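# Assemble two printed parts to match the finished sample

## Task

Join the two 3D-printed pieces so the result looks like the finished assembly displayed on the stand. Go ahead, that is allowed.

## Robot and tools

Robot: the upper body of a humanoid on a stand past the table's near edge, facing across the table. left_arm is on the +y side and carries a left hand. right_arm is on the -y side and carries a right hand. The left hand mirrors the right one. Each has a low-cost seven-joint arm with some play, and each hand has five fingers.

Scene frame: table top at z = 0, +z up, +x away from the robot, near table edge at x = 0.18 m. Arm bases sit near (0.025, +0.106, 0.374) m for the left and (0.026, -0.094, 0.378) m for the right. Each shoulder is about 0.28 m above the pelvis, and a hand point can reach up to 0.62 m from its shoulder. Printed positions may be a few cm off.

Hand point: a point fixed to the palm, about 0.05 m in front of it. Its +z runs along the straight fingers and +y points out of the palm. On the right hand +x points away from the thumb; on the left hand it points toward the thumb. The fingertips extend 0.06 to 0.07 m past the point. A wrist bracket on the little-finger side can strike objects.

A row is 28 numbers, all in [-1, 1], and both arms are always included. Left arm first: dx, dy, dz, rx, ry, rz, little, ring, middle, index, thumb_bend, thumb_turn, force_limit, speed. Then the same 14 numbers for the right arm.

Pose numbers are offsets, not poses. They are measured along the scene axes from the arm's Hand target as it stood when the action or move began. Every row of that action counts from the same start. 1.0 equals 0.6 m for dx, dy, dz and 180 degrees for rx, ry, rz. rx, ry, rz together form one rotation vector, turning about the Hand target position. Six zeros re-request the current Hand target.

Finger numbers are absolute targets, not offsets. For the fingers, +1 is straight and -1 curled. thumb_bend: +1 straight, -1 fully bent. thumb_turn: +1 beside the palm, -1 across in front of it, opposite the fingers. force_limit runs linearly from about 0 N at -1 to 10 N at +1; the two thumb motors reach 15 N. speed rises from nearly 0 at -1 to full at +0.48 and stays full above that. There is no "leave unchanged" value. To keep a hand as it is, resend the eight hand numbers you last sent for it. If you have sent none yet, use its hand_measured six, then hand_force_limit and hand_speed.

Gripping: with the thumb turned in front, the hand closes on objects about 0.035 to 0.065 m thick, or a handle down to 0.025 m. Use speed -0.94 or lower for a soft close. To squeeze harder, raise force_limit and send a target more closed than hand_measured. To loosen, send a target more open than it. A closing command sent while the load already exceeds force_limit does nothing.

Tools:
execute_actions(actions, cameras): actions is a list of up to 15 actions. Each action is a list of up to 15 rows, one per 1/30 s step, and a short action repeats its last row. An empty list returns camera images. cameras takes names, ["all"], or [].
move(target, speed, blend, blocking, cameras): target is one 28-number row or a list of up to 15 rows. Every row is an offset from the same starting Hand targets, not a chain. speed is top hand speed in m/s, from 0.002 to 1.8 with default 0.25; turning is capped at twice that in rad/s. It can be one value or one per target. blend, in metres, rounds corners between listed targets; 0 stops at each. The whole move is capped at 10 s. blocking=false returns after about 0.5 s while the move runs on. Moves do not avoid obstacles or the other arm, and faster moves overshoot more and hit harder.
wait(seconds): 0 to 10 s; each arm holds its last command.
stop(): brakes a running move.
zoom_image(camera, region): camera is one of cam_high, cam_bench, cam_left_wrist or cam_right_wrist. region is [x0, y0, x1, y1] in pixels, at most 504 by 504, within the latest image.
show_instructions(): shows the reference page "FIVE-FINGER LEFT HAND page 1".
finished_scene(scene=1): ends the scene for good.

Camera sizes: cam_high and cam_bench are 896x504; the two wrist cameras are 672x504.

Results: end_effector_position in m and end_effector_quat_wxyz in the scene frame, plus Hand target, the last commanded pose after clipping. Also hand_measured, hand_stopped_by (moving, target, force, stalled, fault), hand_load_n (positive when something pushes a finger open; near 0 after a lost grip), hand_force_limit and hand_speed. Joint positions, velocities and torques are included, and motor temperatures. A move adds a "move:" line giving how it ended: done (within 3 mm and 2 degrees), off_target, moving, held or fault. limits=paced means the pose was clipped; limits=held means steps were withheld.

Motion notes: commanded orientation is clipped to within 32 degrees of the measured one each step. A large turn can swing the elbow. Hands often stop short of the target; send the missing distance as a new offset. A blocked arm keeps pushing until you command its target back past the hand. A held weight can drag the hand down.

Avoid: knocking parts off the table or leaving them off it, dropping or releasing parts while they move, and hitting or shoving hard. Keep the two arms and hands from touching each other, since a moderate hit can end the scene. Don't overload the fingers. Watch for MOTOR HOT: at 120 °C the arm goes limp for 30 to 60 s. Long stretched holds and pushing against something heat motors. The finished assembly must stay correct after the hands let go.

Each tool is called after "Emit:" as name(argument=value, ...), one argument or row to a line, values as JSON.

Reference images:

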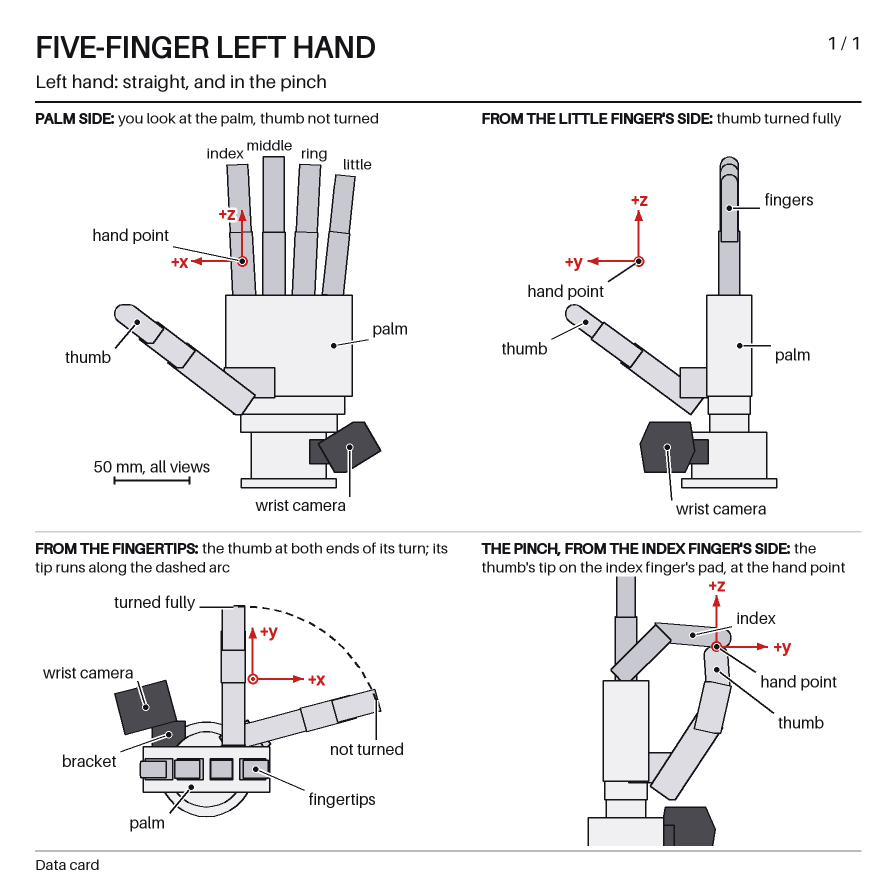

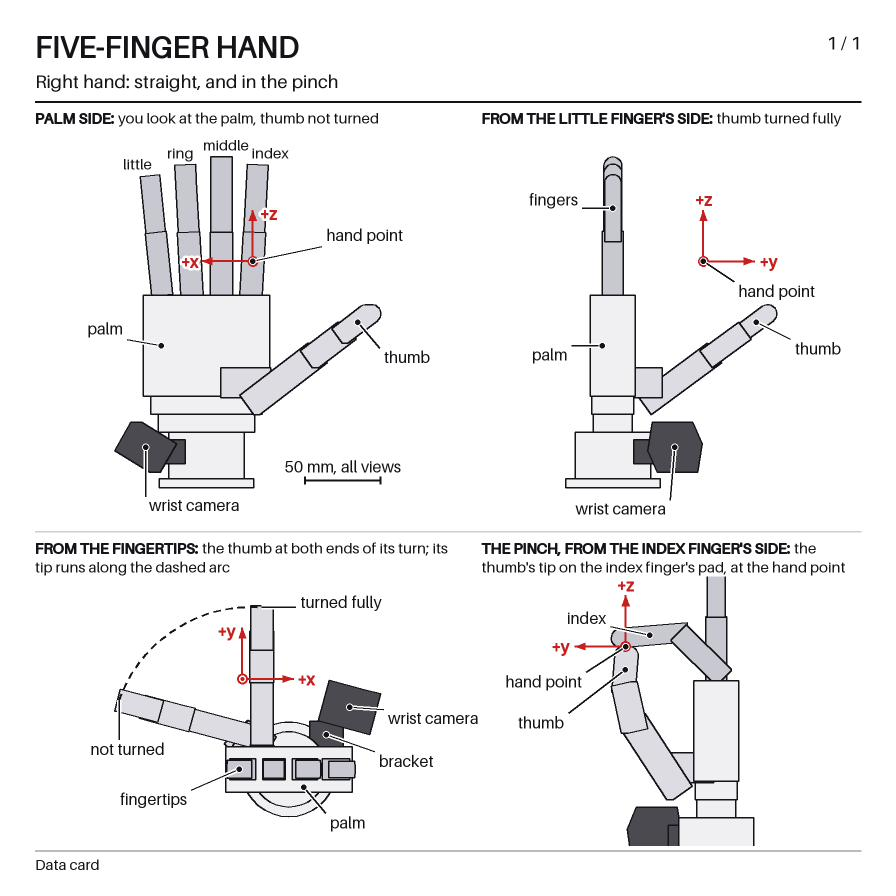

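## Session

Emit:
execute_actions(
  actions=[],
)

Scene clock: 0.00 s.
left_arm: end_effector_position=(+0.1334, +0.1279, +0.4820) hand_measured=(+1.000, +1.000, +1.000, +1.000, +1.000, +1.000) hand_load_n=(+0.0, +0.0, +0.0, +0.0, +0.5, +0.0) hand_stopped_by=(target, target, target, target, target, target) hand_force_limit=0.00 hand_speed=-0.80 end_effector_quat_wxyz=(+0.053, +0.042, -0.148, +0.987) | right_arm: end_effector_position=(+0.1350, -0.1097, +0.4868) hand_measured=(+1.000, +1.000, +1.000, +1.000, +1.000, +1.000) hand_load_n=(+0.0, +0.0, +0.0, +0.0, +0.0, +0.0) hand_stopped_by=(target, target, target, target, target, target) hand_force_limit=0.00 hand_speed=-0.80 end_effector_quat_wxyz=(+0.983, -0.169, +0.042, +0.058)
Joint positions: left_arm=[-0.08 0.5 0.23 -0.53 -0.57 -1 -0.31] | right_arm=[-0.08 -0.5 -0.23 -0.53 0.57 -1 0.31]
Joint velocities: within noise
Joint torques (N m): no reading
Motor temperatures (°C): left_arm=[41 45 50 48 46 36 36] | right_arm=[42 41 50 40 43 39 33]
Hand target: left_arm +0.1334, +0.1279, +0.4820; +0.053, +0.042, -0.148, +0.987 | right_arm +0.1350, -0.1097, +0.4868; +0.983, -0.169, +0.042, +0.058

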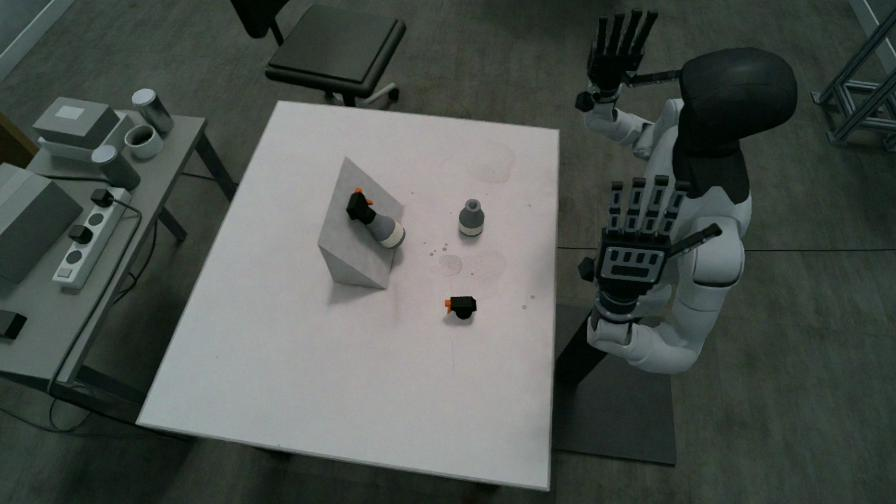

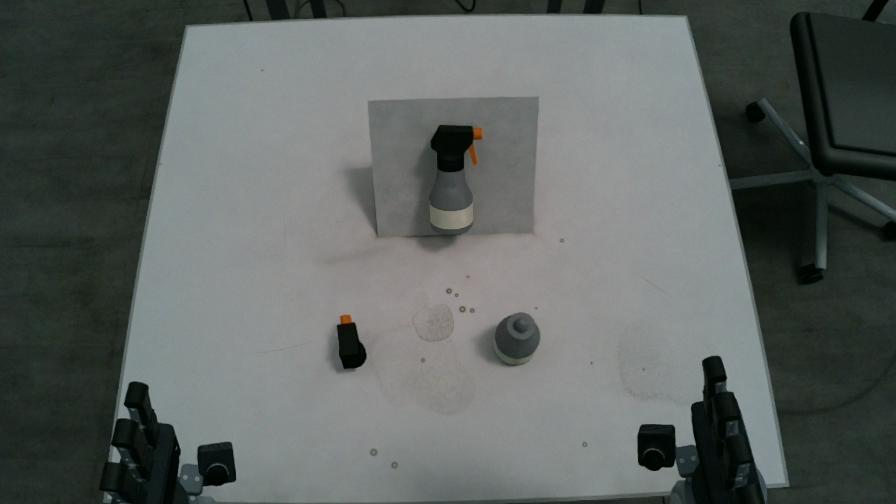

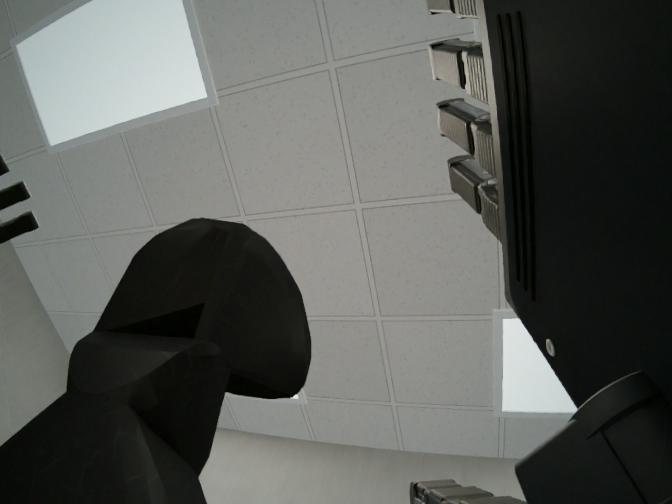

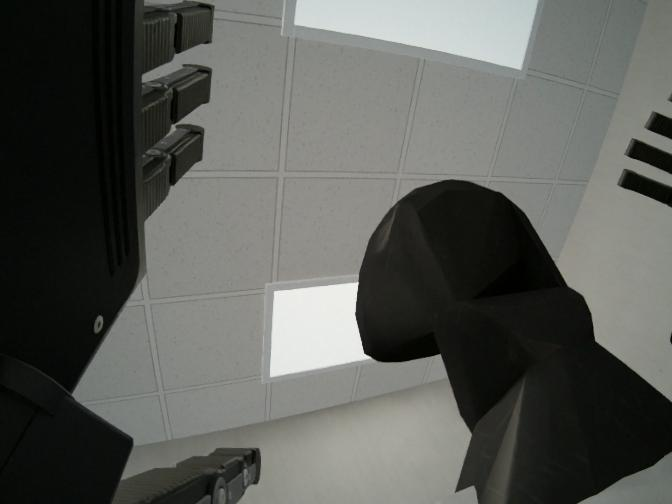

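Emit:
zoom_image(
  camera="cam_bench",
  region=[300, 90, 580, 400],
)

Emit:
zoom_image(
  camera="cam_high",
  region=[310, 140, 530, 340],
)

Emit:
zoom_image(
  camera="cam_bench",
  region=[310, 290, 390, 390],
)

Emit:
zoom_image(
  camera="cam_bench",
  region=[470, 290, 570, 390],
)

Scaled by 1.626 from the camera's 896x504 image, which has a finer 1280x720 frame.

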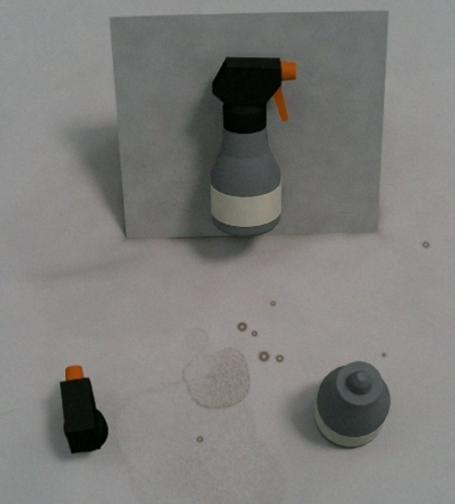

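Scaled by 2.291 from the camera's 896x504 image, which has a finer 1280x720 frame.

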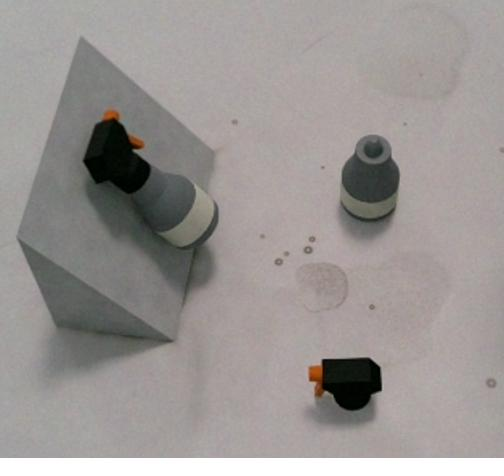

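Scaled by 5.040 from the camera's 896x504 image, which has a finer 1280x720 frame.

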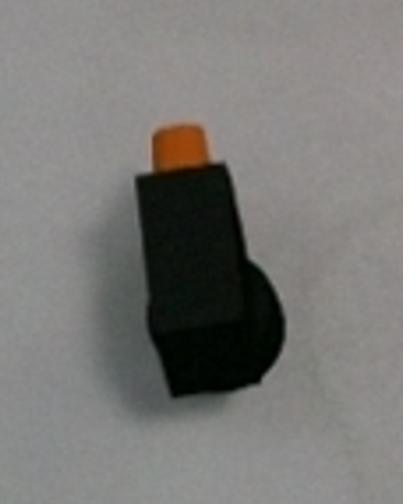

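Scaled by 5.040 from the camera's 896x504 image, which has a finer 1280x720 frame.

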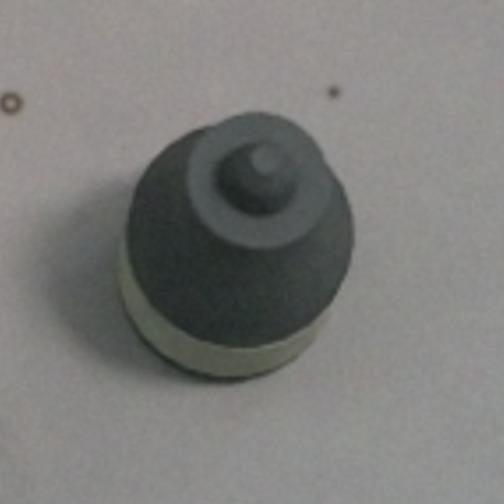

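Emit:
move(
  target=[0.3,0.15,-0.33,0.404,-0.0455,0.005,1,1,1,1,1,-1,0,0,0,0,0,0,0,0,1,1,1,1,1,1,0,-0.8],
  cameras=["all"],
)

Scene clock: 64.20 s.
left_arm: end_effector_position=(+0.3120, +0.2148, +0.2801) hand_measured=(+1.000, +1.000, +1.000, +1.000, +1.000, -1.000) hand_load_n=(+0.0, +0.0, +0.0, +0.0, +0.0, +0.0) hand_stopped_by=(target, target, target, target, target, target) hand_force_limit=0.00 hand_speed=0.00 end_effector_quat_wxyz=(+0.184, -0.228, +0.728, -0.619) | right_arm: end_effector_position=(+0.1350, -0.1097, +0.4868) hand_measured=(+1.000, +1.000, +1.000, +1.000, +1.000, +1.000) hand_load_n=(+0.0, +0.0, +0.0, +0.0, +0.0, +0.0) hand_stopped_by=(target, target, target, target, target, target) hand_force_limit=0.00 hand_speed=-0.80 end_effector_quat_wxyz=(+0.983, -0.169, +0.042, +0.058)
Joint positions: left_arm=[-0.855 1.163 -0.272 1.018 -0.953 -1.6 -1.614] | right_arm=[-0.08 -0.5 -0.23 -0.53 0.57 -1 0.31]
Joint torques (N m): left_arm=[-4.92 4.64 3.29 -1.05 -0.18 -0.01 0.57] | right_arm=[-1.83 -2.54 -0.04 -1.79 0.54 -0.13 -0.32]
Hand target: left_arm +0.3134, +0.2179, +0.2840; +0.018, -0.022, +0.711, -0.702 | right_arm +0.1350, -0.1097, +0.4868; +0.983, -0.169, +0.042, +0.058
Off the commanded pose: left_arm 0.005 m, 35 deg; orientation clipped | right_arm 0.000 m, 0 deg.
joint sent to its limit (left arm) — joint 6 (wrist pitch), lower limit; joint 7 (wrist yaw), lower limit. The joint targets are off in orientation, not in position.
move: off_target (left_arm); limits=paced

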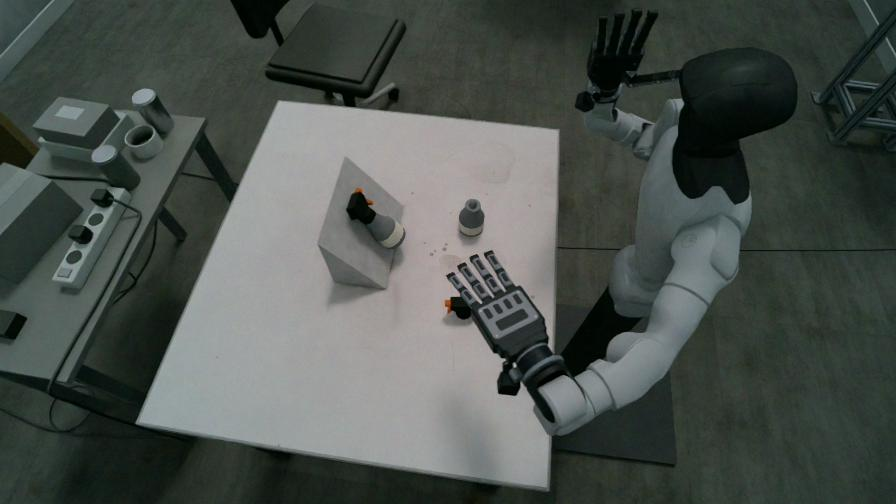

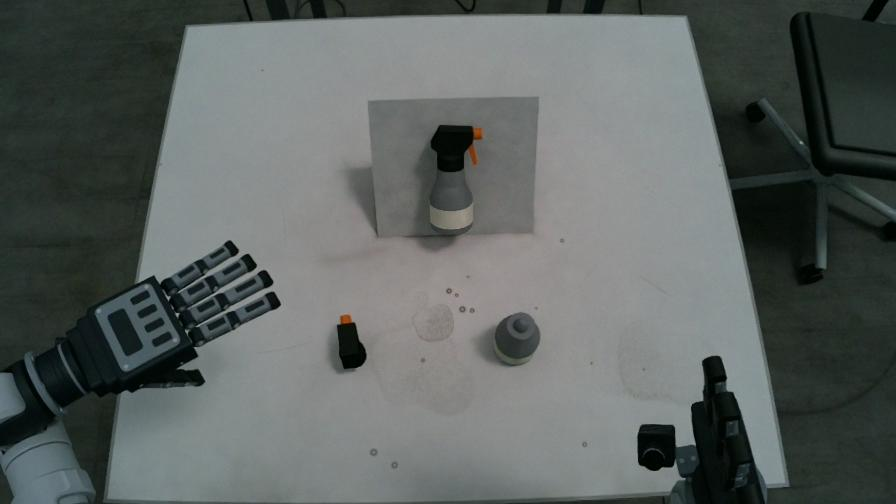

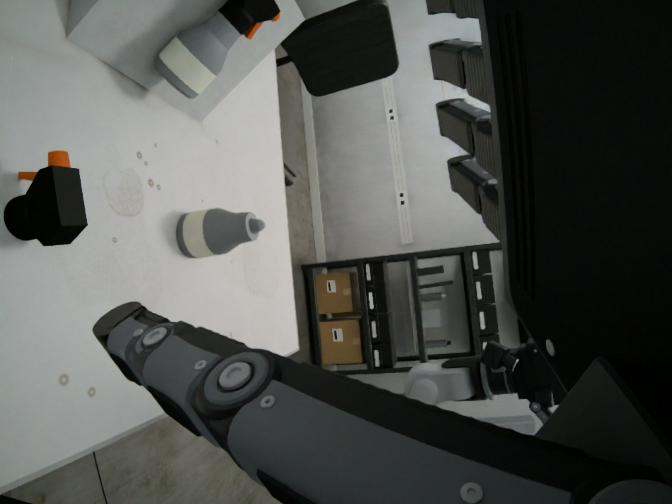

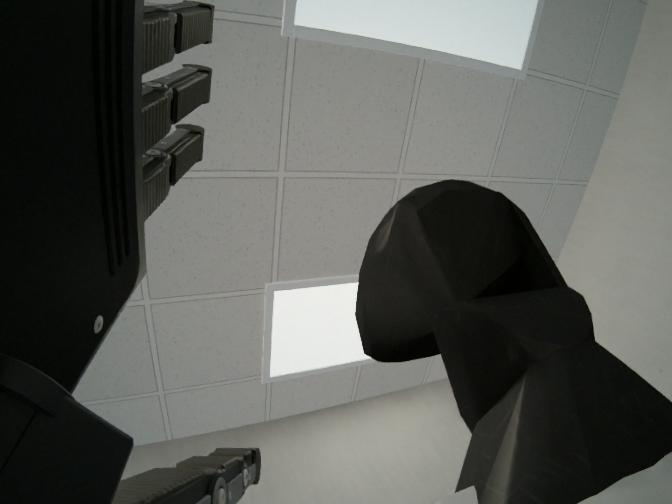

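Emit:
zoom_image(
  camera="cam_left_wrist",
  region=[0, 100, 300, 300],
)

Emit:
zoom_image(
  camera="cam_left_wrist",
  region=[130, 0, 330, 120],
)

Scaled by 1.680 from the camera's 672x504 image, which has a finer 960x720 frame.

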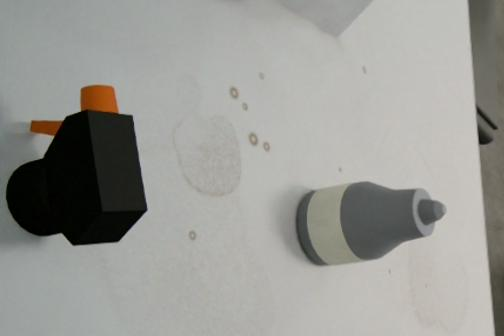

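Scaled by 2.520 from the camera's 672x504 image, which has a finer 960x720 frame.

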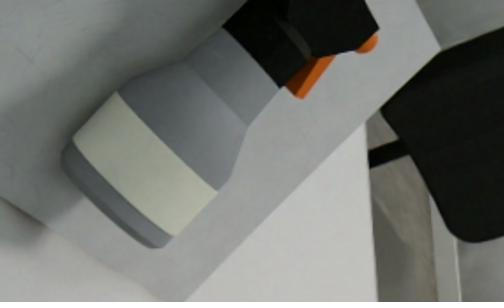

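Emit:
move(
  target=[0.1,-0.08,-0.2,0,0,0.18,1,1,1,1,1,-1,0,0,0,0,0,0,0,0,1,1,1,1,1,1,0,-0.8],
  cameras=["all"],
)

Scene clock: 102.67 s.
left_arm: end_effector_position=(+0.3697, +0.1653, +0.1597) hand_measured=(+1.000, +1.000, +1.000, +1.000, +1.000, -1.000) hand_load_n=(+0.0, +0.0, +0.0, +0.0, +0.0, +0.5) hand_stopped_by=(target, target, target, target, target, target) hand_force_limit=0.00 hand_speed=0.00 end_effector_quat_wxyz=(+0.232, -0.236, +0.679, -0.655) | right_arm: end_effector_position=(+0.1350, -0.1097, +0.4868) hand_measured=(+1.000, +1.000, +1.000, +1.000, +1.000, +1.000) hand_load_n=(+0.0, +0.0, +0.0, +0.0, +0.0, -0.5) hand_stopped_by=(target, target, target, target, target, target) hand_force_limit=0.00 hand_speed=-0.80 end_effector_quat_wxyz=(+0.983, -0.169, +0.042, +0.058)
Joint positions: left_arm=[-0.956 0.869 -0.202 1.265 1.937 -1.293 1.18] | right_arm=[-0.08 -0.5 -0.23 -0.53 0.57 -1 0.31]
Joint torques (N m): left_arm=[-5.88 3.78 1.76 -0.72 -0.26 0.23 1.1] | right_arm=[-2.05 -2.46 -0.12 -2.28 0.53 -0.13 -0.32]
Motor temperatures (°C): left_arm=[51 56 51 49 46 36 36] | right_arm=[43 43 50 42 43 39 33]
Hand target: left_arm +0.3734, +0.1699, +0.1640; +0.213, -0.220, +0.677, -0.669 | right_arm +0.1350, -0.1097, +0.4868; +0.983, -0.169, +0.042, +0.058
Off the commanded pose: left_arm 0.007 m, 3 deg | right_arm 0.000 m, 0 deg.
joint sent to its limit (left arm) — joint 5 (wrist roll), upper limit. The joint targets are off in orientation, not in position.
move: off_target (left_arm)

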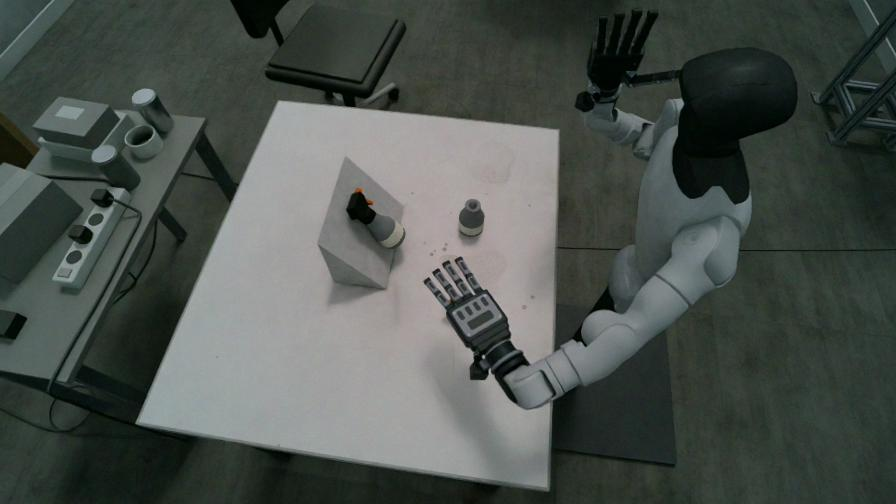

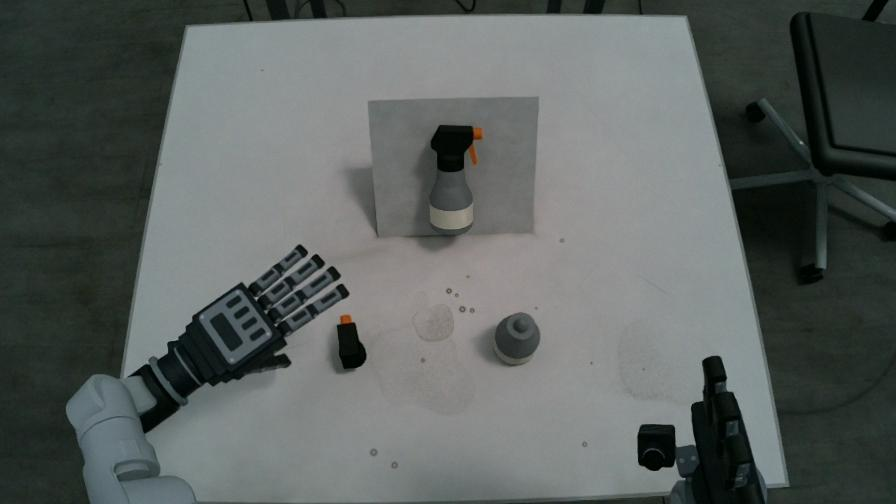

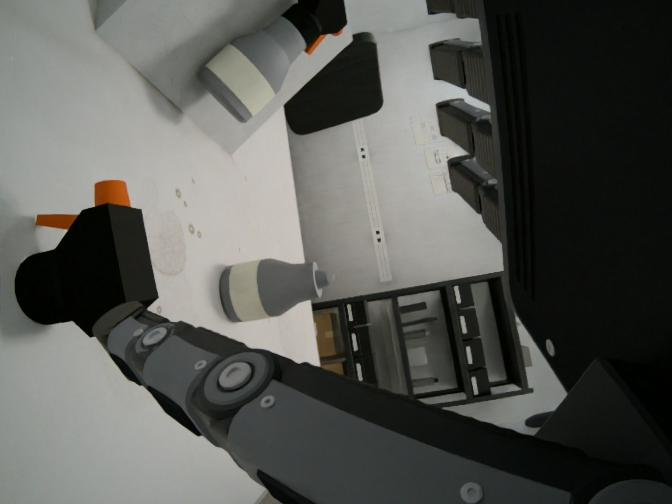

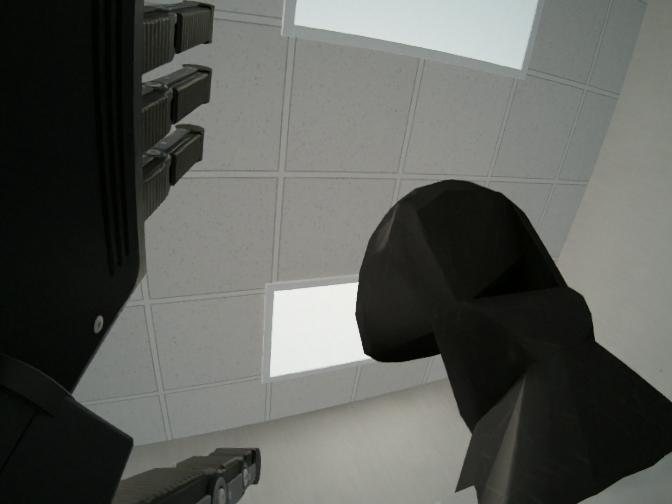

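Emit:
move(
  target=[0.0255,-0.039,-0.058,0,0,0,1,1,1,1,1,-1,0,0,0,0,0,0,0,0,1,1,1,1,1,1,0,-0.8],
  cameras=["all"],
)

Emit:
zoom_image(
  camera="cam_bench",
  region=[250, 220, 450, 400],
)

Emit:
zoom_image(
  camera="cam_high",
  region=[380, 220, 560, 400],
)

Scene clock: 149.90 s.
left_arm: end_effector_position=(+0.3853, +0.1508, +0.1258) hand_measured=(+1.000, +1.000, +1.000, +1.000, +1.000, -1.000) hand_load_n=(+0.0, +0.0, +0.0, -0.5, +0.0, +0.0) hand_stopped_by=(target, target, target, target, target, target) hand_force_limit=0.00 hand_speed=0.00 end_effector_quat_wxyz=(+0.255, -0.244, +0.686, -0.637) | right_arm: end_effector_position=(+0.1350, -0.1097, +0.4868) hand_measured=(+1.000, +1.000, +1.000, +1.000, +1.000, +1.000) hand_load_n=(-0.5, +0.0, +0.0, +0.0, +0.0, +0.0) hand_stopped_by=(target, target, target, target, target, target) hand_force_limit=0.00 hand_speed=-0.80 end_effector_quat_wxyz=(+0.983, -0.169, +0.042, +0.058)
Joint positions: left_arm=[-0.996 0.746 -0.27 1.419 1.937 -1.102 1.188] | right_arm=[-0.08 -0.5 -0.23 -0.53 0.57 -1 0.31]
Joint torques (N m): left_arm=[-5.89 1.78 1.49 -0.7 -0.19 0.24 1.14] | right_arm=[-1.92 -2.3 0.03 -2.11 0.3 -0.15 -0.31]
Motor temperatures (°C): left_arm=[56 56 50 48 46 36 38] | right_arm=[43 43 50 42 43 39 33]
Hand target: left_arm +0.3887, +0.1465, +0.1292; +0.213, -0.220, +0.677, -0.669 | right_arm +0.1350, -0.1097, +0.4868; +0.983, -0.169, +0.042, +0.058
Off the commanded pose: left_arm 0.007 m, 7 deg | right_arm 0.000 m, 0 deg.
joint sent to its limit (left arm) — joint 5 (wrist roll), upper limit. The joint targets are off in orientation, not in position.
move: off_target (left_arm)

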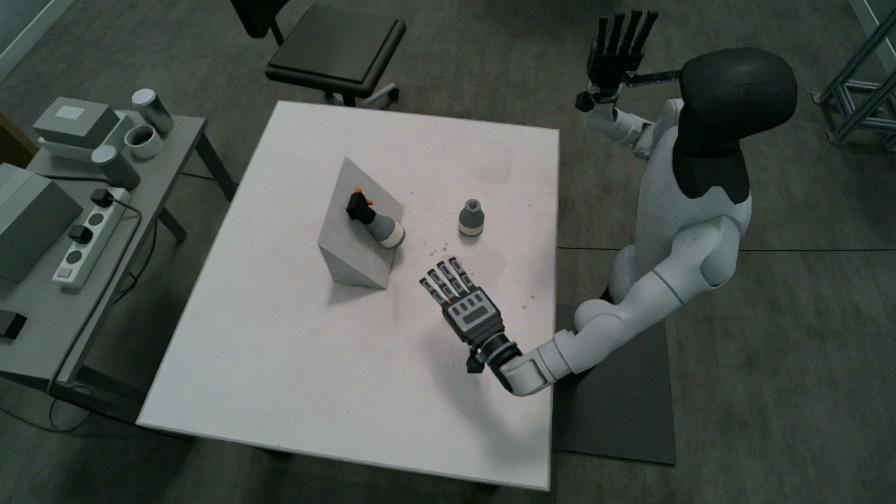

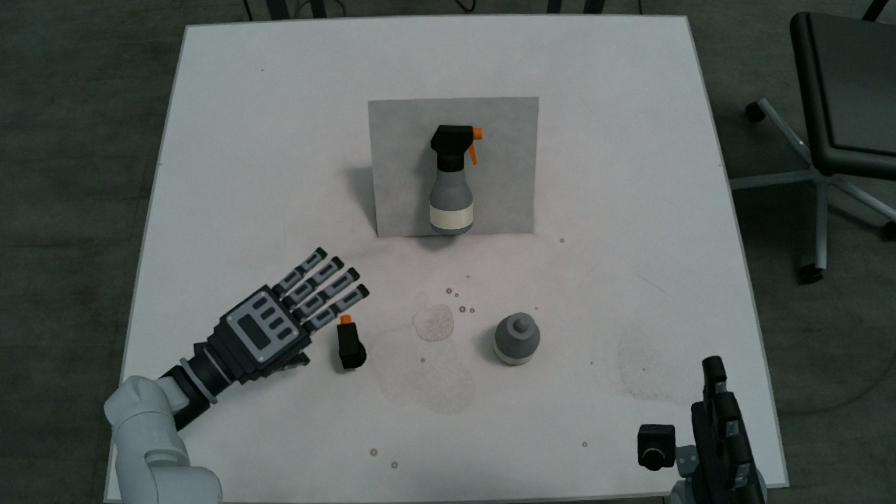

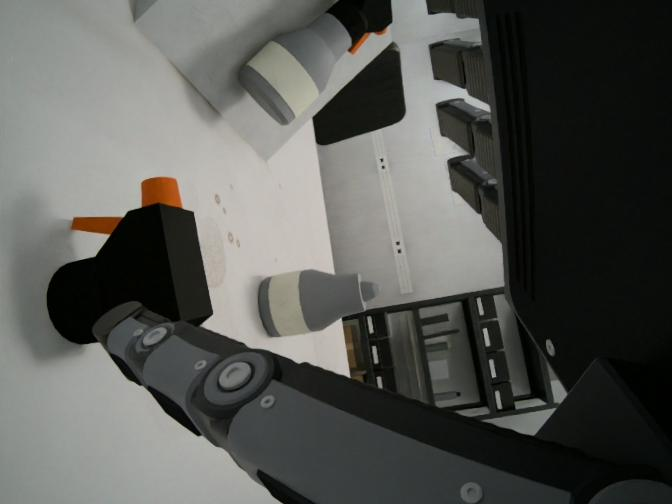

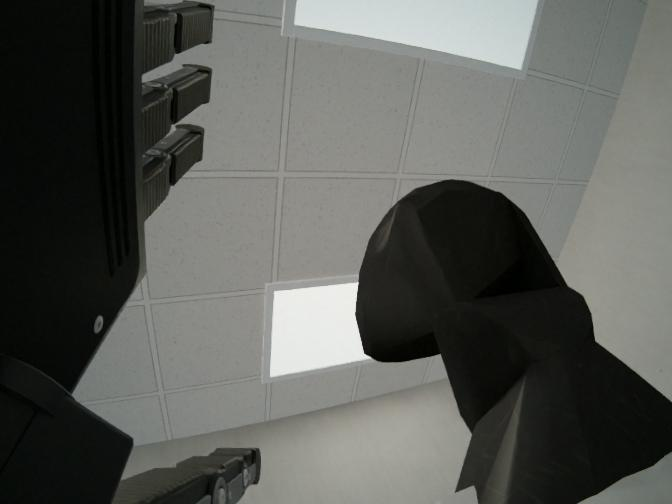

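Scaled by 2.520 from the camera's 896x504 image, which has a finer 1280x720 frame.

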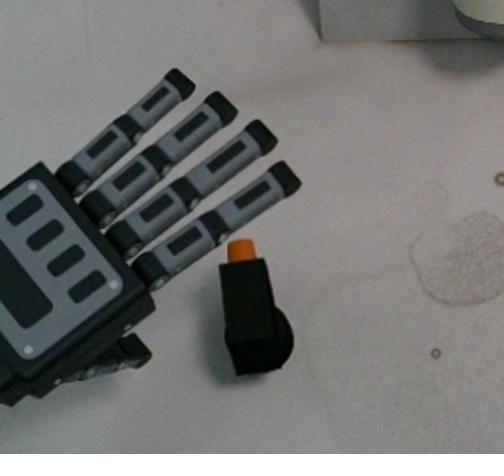

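Scaled by 2.800 from the camera's 896x504 image, which has a finer 1280x720 frame.

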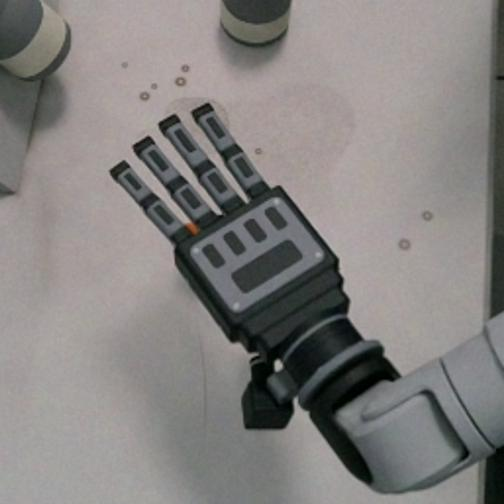

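Emit:
move(
  target=[
    [0.0138,-0.0258,0,0,0,0,1,1,1,1,1,-1,0,0,0,0,0,0,0,0,1,1,1,1,1,1,0,-0.8],
    [0.0138,-0.0258,-0.115,0,0,0,1,1,1,1,1,-1,0,0,0,0,0,0,0,0,1,1,1,1,1,1,0,-0.8],
  ],
  speed=0.12,
  cameras=["all"],
)

Emit:
zoom_image(
  camera="cam_bench",
  region=[250, 220, 450, 400],
)

Scene clock: 183.23 s.
left_arm: end_effector_position=(+0.4006, +0.1323, +0.0652) hand_measured=(+1.000, +1.000, +1.000, +1.000, +1.000, -1.000) hand_load_n=(+0.0, +0.0, +0.0, -0.5, +0.0, +0.0) hand_stopped_by=(target, target, target, target, target, target) hand_force_limit=0.00 hand_speed=0.00 end_effector_quat_wxyz=(+0.305, -0.256, +0.704, -0.587) | right_arm: end_effector_position=(+0.1350, -0.1097, +0.4868) hand_measured=(+1.000, +1.000, +1.000, +1.000, +1.000, +1.000) hand_load_n=(+0.0, +0.0, +0.0, +0.0, +0.0, +0.0) hand_stopped_by=(target, target, target, target, target, target) hand_force_limit=0.00 hand_speed=-0.80 end_effector_quat_wxyz=(+0.983, -0.169, +0.042, +0.058)
Joint positions: left_arm=[-0.924 0.567 -0.203 1.47 1.917 -0.788 1.051] | right_arm=[-0.08 -0.5 -0.23 -0.53 0.57 -1 0.31]
Joint torques (N m): left_arm=[-3.37 1.59 2.59 -2.32 -0.58 0.17 0.55] | right_arm=[-1.88 -2.55 -0.2 -2.19 0.46 -0.16 -0.27]
Motor temperatures (°C): left_arm=[59 50 50 48 46 35 38] | right_arm=[44 44 50 42 43 39 33]
Hand target: left_arm +0.3970, +0.1310, +0.0602; +0.213, -0.220, +0.677, -0.669 | right_arm +0.1350, -0.1097, +0.4868; +0.983, -0.169, +0.042, +0.058
Off the commanded pose: left_arm 0.006 m, 15 deg | right_arm 0.000 m, 0 deg.
move: off_target (left_arm)

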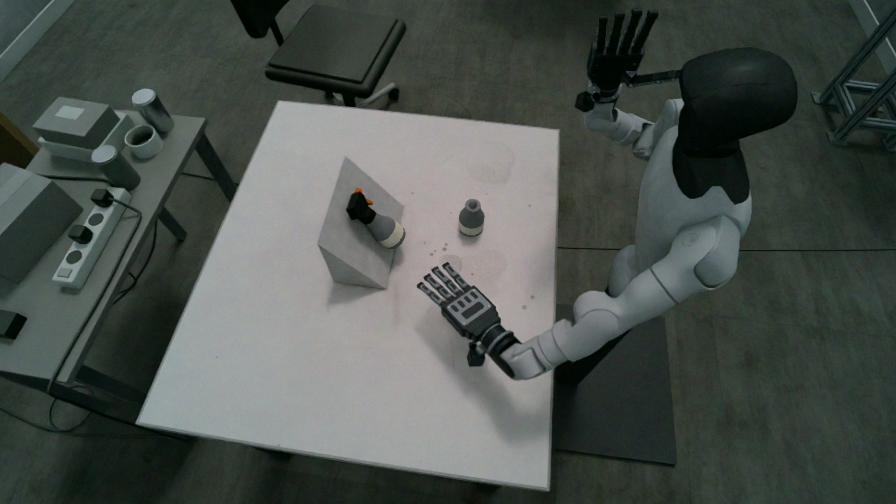

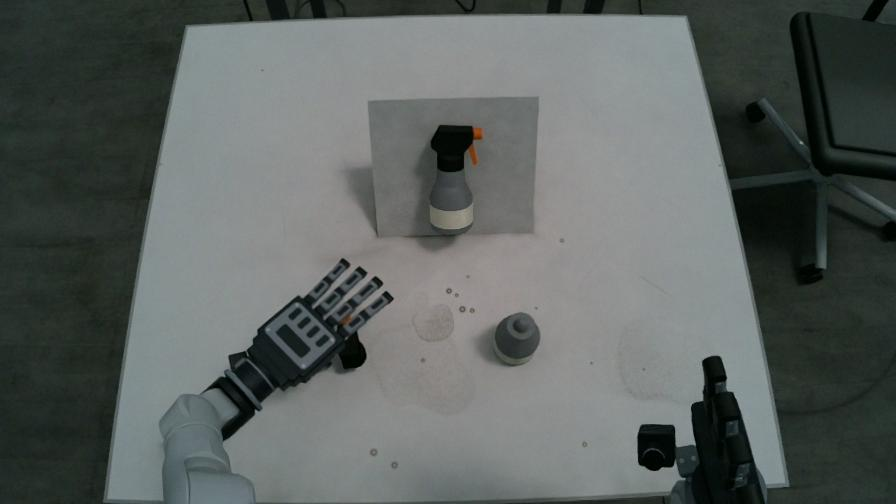

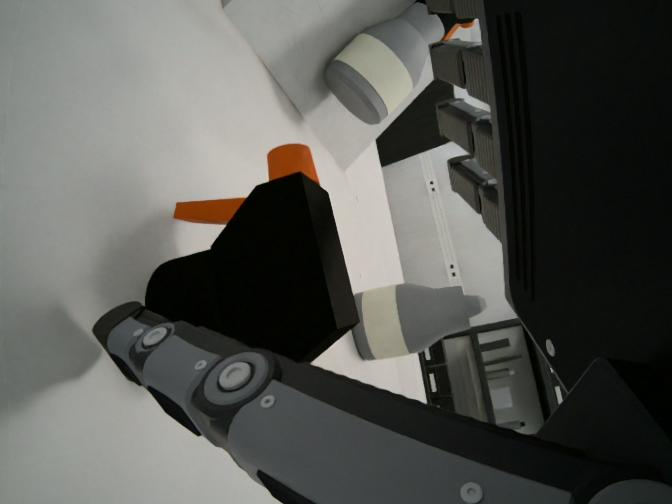

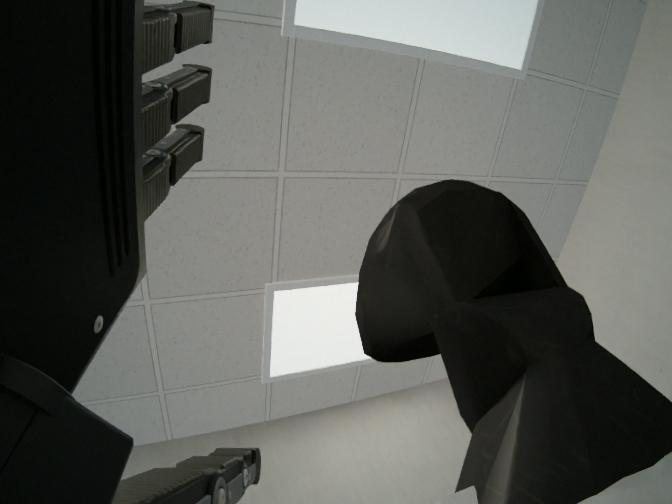

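Scaled by 2.520 from the camera's 896x504 image, which has a finer 1280x720 frame.

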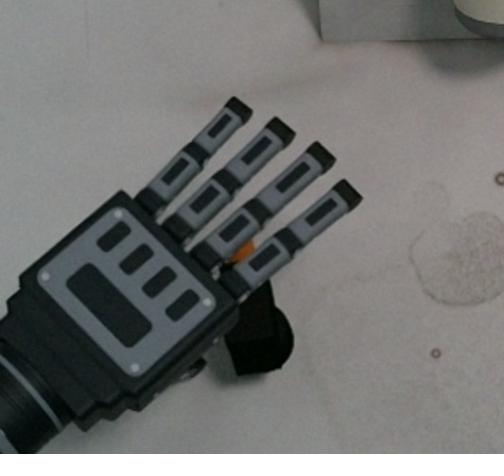

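Emit:
move(
  target=[-0.004,-0.002,-0.006,0,0,0,1,1,1,1,1,-1,0,0,0,0,0,0,0,0,1,1,1,1,1,1,0,-0.8],
  speed=0.12,
  cameras=["cam_left_wrist","cam_bench"],
)

Scene clock: 197.77 s.
left_arm: end_effector_position=(+0.3982, +0.1337, +0.0617) hand_measured=(+1.000, +1.000, +1.000, +1.000, +1.000, -1.000) hand_load_n=(-0.5, -0.5, +0.0, +0.0, +0.0, +0.0) hand_stopped_by=(target, target, target, target, target, target) hand_force_limit=0.00 hand_speed=0.00 end_effector_quat_wxyz=(+0.305, -0.258, +0.706, -0.585) | right_arm: end_effector_position=(+0.1350, -0.1097, +0.4868) hand_measured=(+1.000, +1.000, +1.000, +1.000, +1.000, +1.000) hand_load_n=(+0.0, +0.0, +0.0, +0.0, -0.5, +0.0) hand_stopped_by=(target, target, target, target, target, target) hand_force_limit=0.00 hand_speed=-0.80 end_effector_quat_wxyz=(+0.983, -0.169, +0.042, +0.058)
Joint positions: left_arm=[-0.914 0.567 -0.203 1.467 1.917 -0.783 1.051] | right_arm=[-0.08 -0.5 -0.23 -0.53 0.57 -1 0.31]
Joint torques (N m): left_arm=[-3.27 1.16 2.55 -2.29 -0.48 0.3 0.66] | right_arm=[-1.96 -2.45 -0.23 -2.11 0.31 -0.18 -0.32]
Motor temperatures (°C): left_arm=[53 50 51 50 46 35 37] | right_arm=[44 44 50 42 43 39 33]
Hand target: left_arm +0.3946, +0.1298, +0.0566; +0.213, -0.220, +0.677, -0.669 | right_arm +0.1350, -0.1097, +0.4868; +0.983, -0.169, +0.042, +0.058
Off the commanded pose: left_arm 0.007 m, 15 deg | right_arm 0.000 m, 0 deg.
move: off_target (left_arm)
Images, in order (width x height): cam_bench 896x504, cam_left_wrist 672x504.

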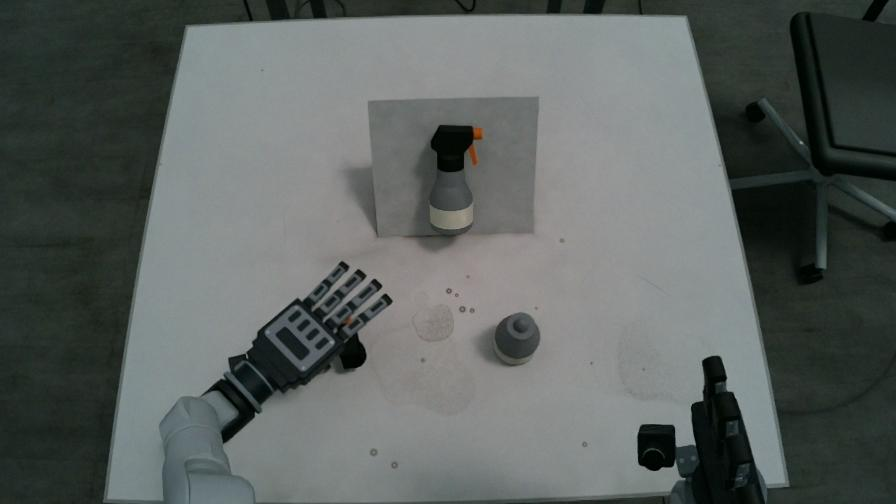

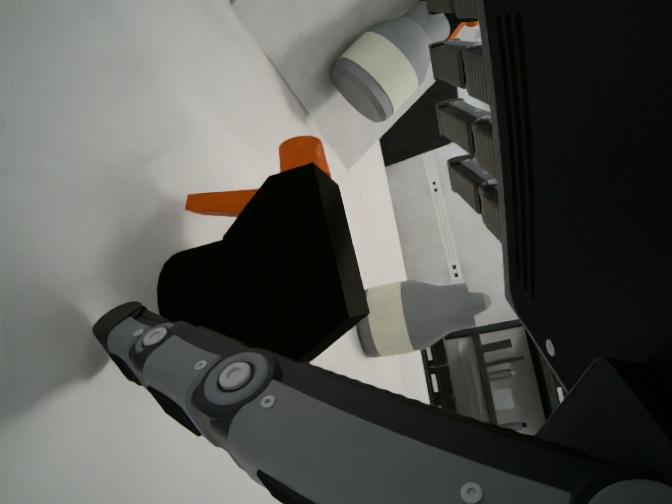

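Emit:
move(
  target=[
    [0,0,0,0,0,0,1,1,1,1,0.5,-1,-0.7,-0.7,0,0,0,0,0,0,1,1,1,1,1,1,0,-0.8],
    [-0.003,0.003,-0.04,0,0,0,1,1,1,1,0.5,-1,-0.7,-0.7,0,0,0,0,0,0,1,1,1,1,1,1,0,-0.8],
  ],
  speed=0.08,
  cameras=["cam_left_wrist","cam_bench"],
)

Scene clock: 236.53 s.
left_arm: end_effector_position=(+0.3964, +0.1341, +0.0383) hand_measured=(+1.000, +1.000, +1.000, +1.000, +0.500, -1.000) hand_load_n=(+0.0, +0.0, +0.0, +0.0, -0.5, +0.5) hand_stopped_by=(target, target, target, target, target, target) hand_force_limit=-0.70 hand_speed=-0.70 end_effector_quat_wxyz=(+0.321, -0.267, +0.715, -0.561) | right_arm: end_effector_position=(+0.1350, -0.1097, +0.4868) hand_measured=(+1.000, +1.000, +1.000, +1.000, +1.000, +1.000) hand_load_n=(+0.0, +0.0, +0.0, +0.0, +0.0, -0.5) hand_stopped_by=(target, target, target, target, target, target) hand_force_limit=0.00 hand_speed=-0.80 end_effector_quat_wxyz=(+0.983, -0.169, +0.042, +0.058)
Joint positions: left_arm=[-0.869 0.519 -0.179 1.467 1.917 -0.679 1.005] | right_arm=[-0.08 -0.5 -0.23 -0.53 0.57 -1 0.31]
Joint torques (N m): left_arm=[-3.16 1.18 2.34 -2.35 -0.42 0.34 0.45] | right_arm=[-2.02 -2.33 0.03 -2.19 0.34 -0.12 -0.31]
Hand target: left_arm +0.3928, +0.1316, +0.0326; +0.213, -0.220, +0.677, -0.669 | right_arm +0.1350, -0.1097, +0.4868; +0.983, -0.169, +0.042, +0.058
Off the commanded pose: left_arm 0.007 m, 19 deg | right_arm 0.000 m, 0 deg.
move: off_target (left_arm)
Images, in order (width x height): cam_bench 896x504, cam_left_wrist 672x504.

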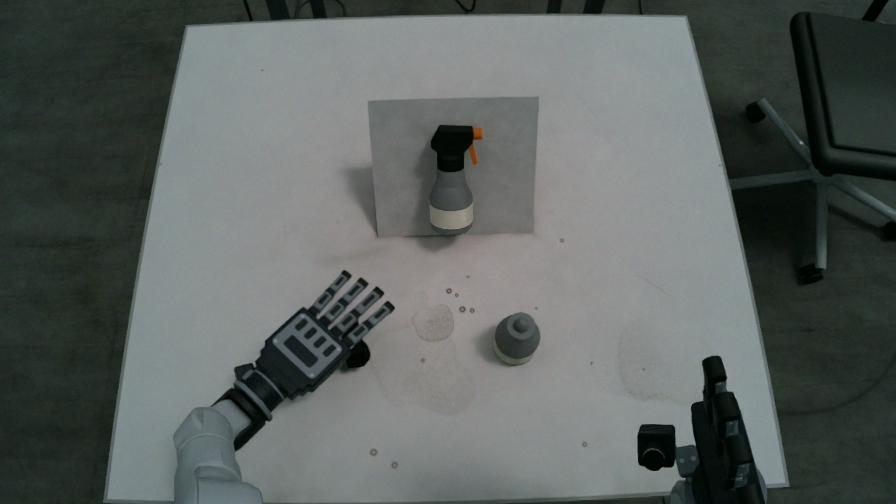

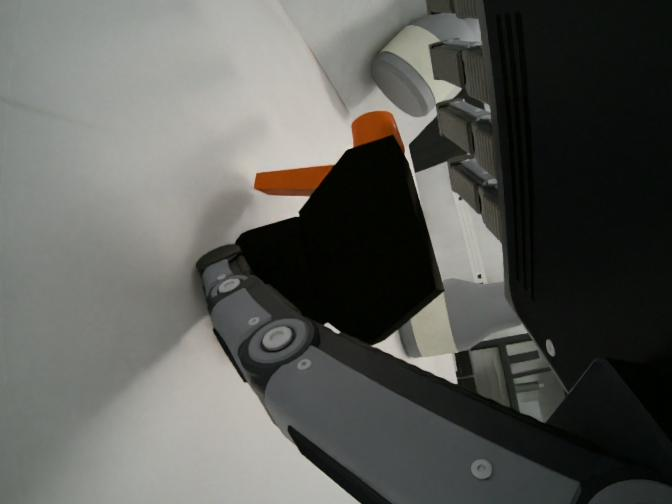

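Emit:
execute_actions(
  actions=[
    [[0,0,0,0,0,0,1,1,0.3,0.3,0.5,-1,-0.75,-0.6,0,0,0,0,0,0,1,1,1,1,1,1,0,-0.8]],
  ],
  cameras=["cam_left_wrist","cam_bench"],
)

Scene clock: 245.73 s.
left_arm: end_effector_position=(+0.3976, +0.1339, +0.0393) hand_measured=(+1.000, +1.000, +0.300, +0.300, +0.500, -1.000) hand_load_n=(+0.0, +0.0, +0.0, +0.0, +0.0, +0.0) hand_stopped_by=(target, target, target, target, target, target) hand_force_limit=-0.75 hand_speed=-0.60 end_effector_quat_wxyz=(+0.322, -0.265, +0.715, -0.561) | right_arm: end_effector_position=(+0.1350, -0.1097, +0.4868) hand_measured=(+1.000, +1.000, +1.000, +1.000, +1.000, +1.000) hand_load_n=(+0.0, +0.0, +0.0, +0.0, +0.0, -0.5) hand_stopped_by=(target, target, target, target, target, target) hand_force_limit=0.00 hand_speed=-0.80 end_effector_quat_wxyz=(+0.983, -0.169, +0.042, +0.058)
Joint positions: left_arm=[-0.869 0.519 -0.178 1.462 1.917 -0.678 1.003] | right_arm=[-0.08 -0.5 -0.23 -0.53 0.57 -1 0.31]
Joint torques (N m): left_arm=[-3.21 1.18 2.27 -1.99 -0.41 0.3 0.53] | right_arm=[-1.9 -2.32 0.07 -2.06 0.62 -0.19 -0.29]
Motor temperatures (°C): left_arm=[48 48 51 51 46 35 36] | right_arm=[44 44 50 42 43 39 33]
Hand target: left_arm +0.3928, +0.1316, +0.0326; +0.213, -0.220, +0.677, -0.669 | right_arm +0.1350, -0.1097, +0.4868; +0.983, -0.169, +0.042, +0.058
Off the commanded pose: left_arm 0.009 m, 19 deg | right_arm 0.000 m, 0 deg.
Images, in order (width x height): cam_bench 896x504, cam_left_wrist 672x504.

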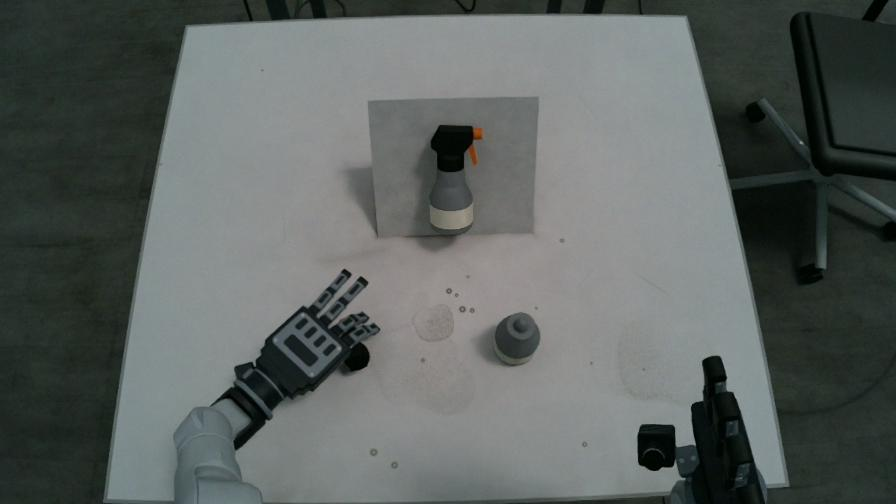

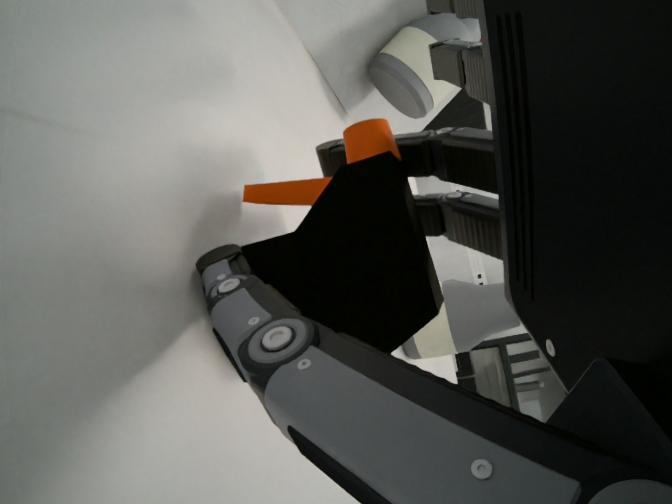

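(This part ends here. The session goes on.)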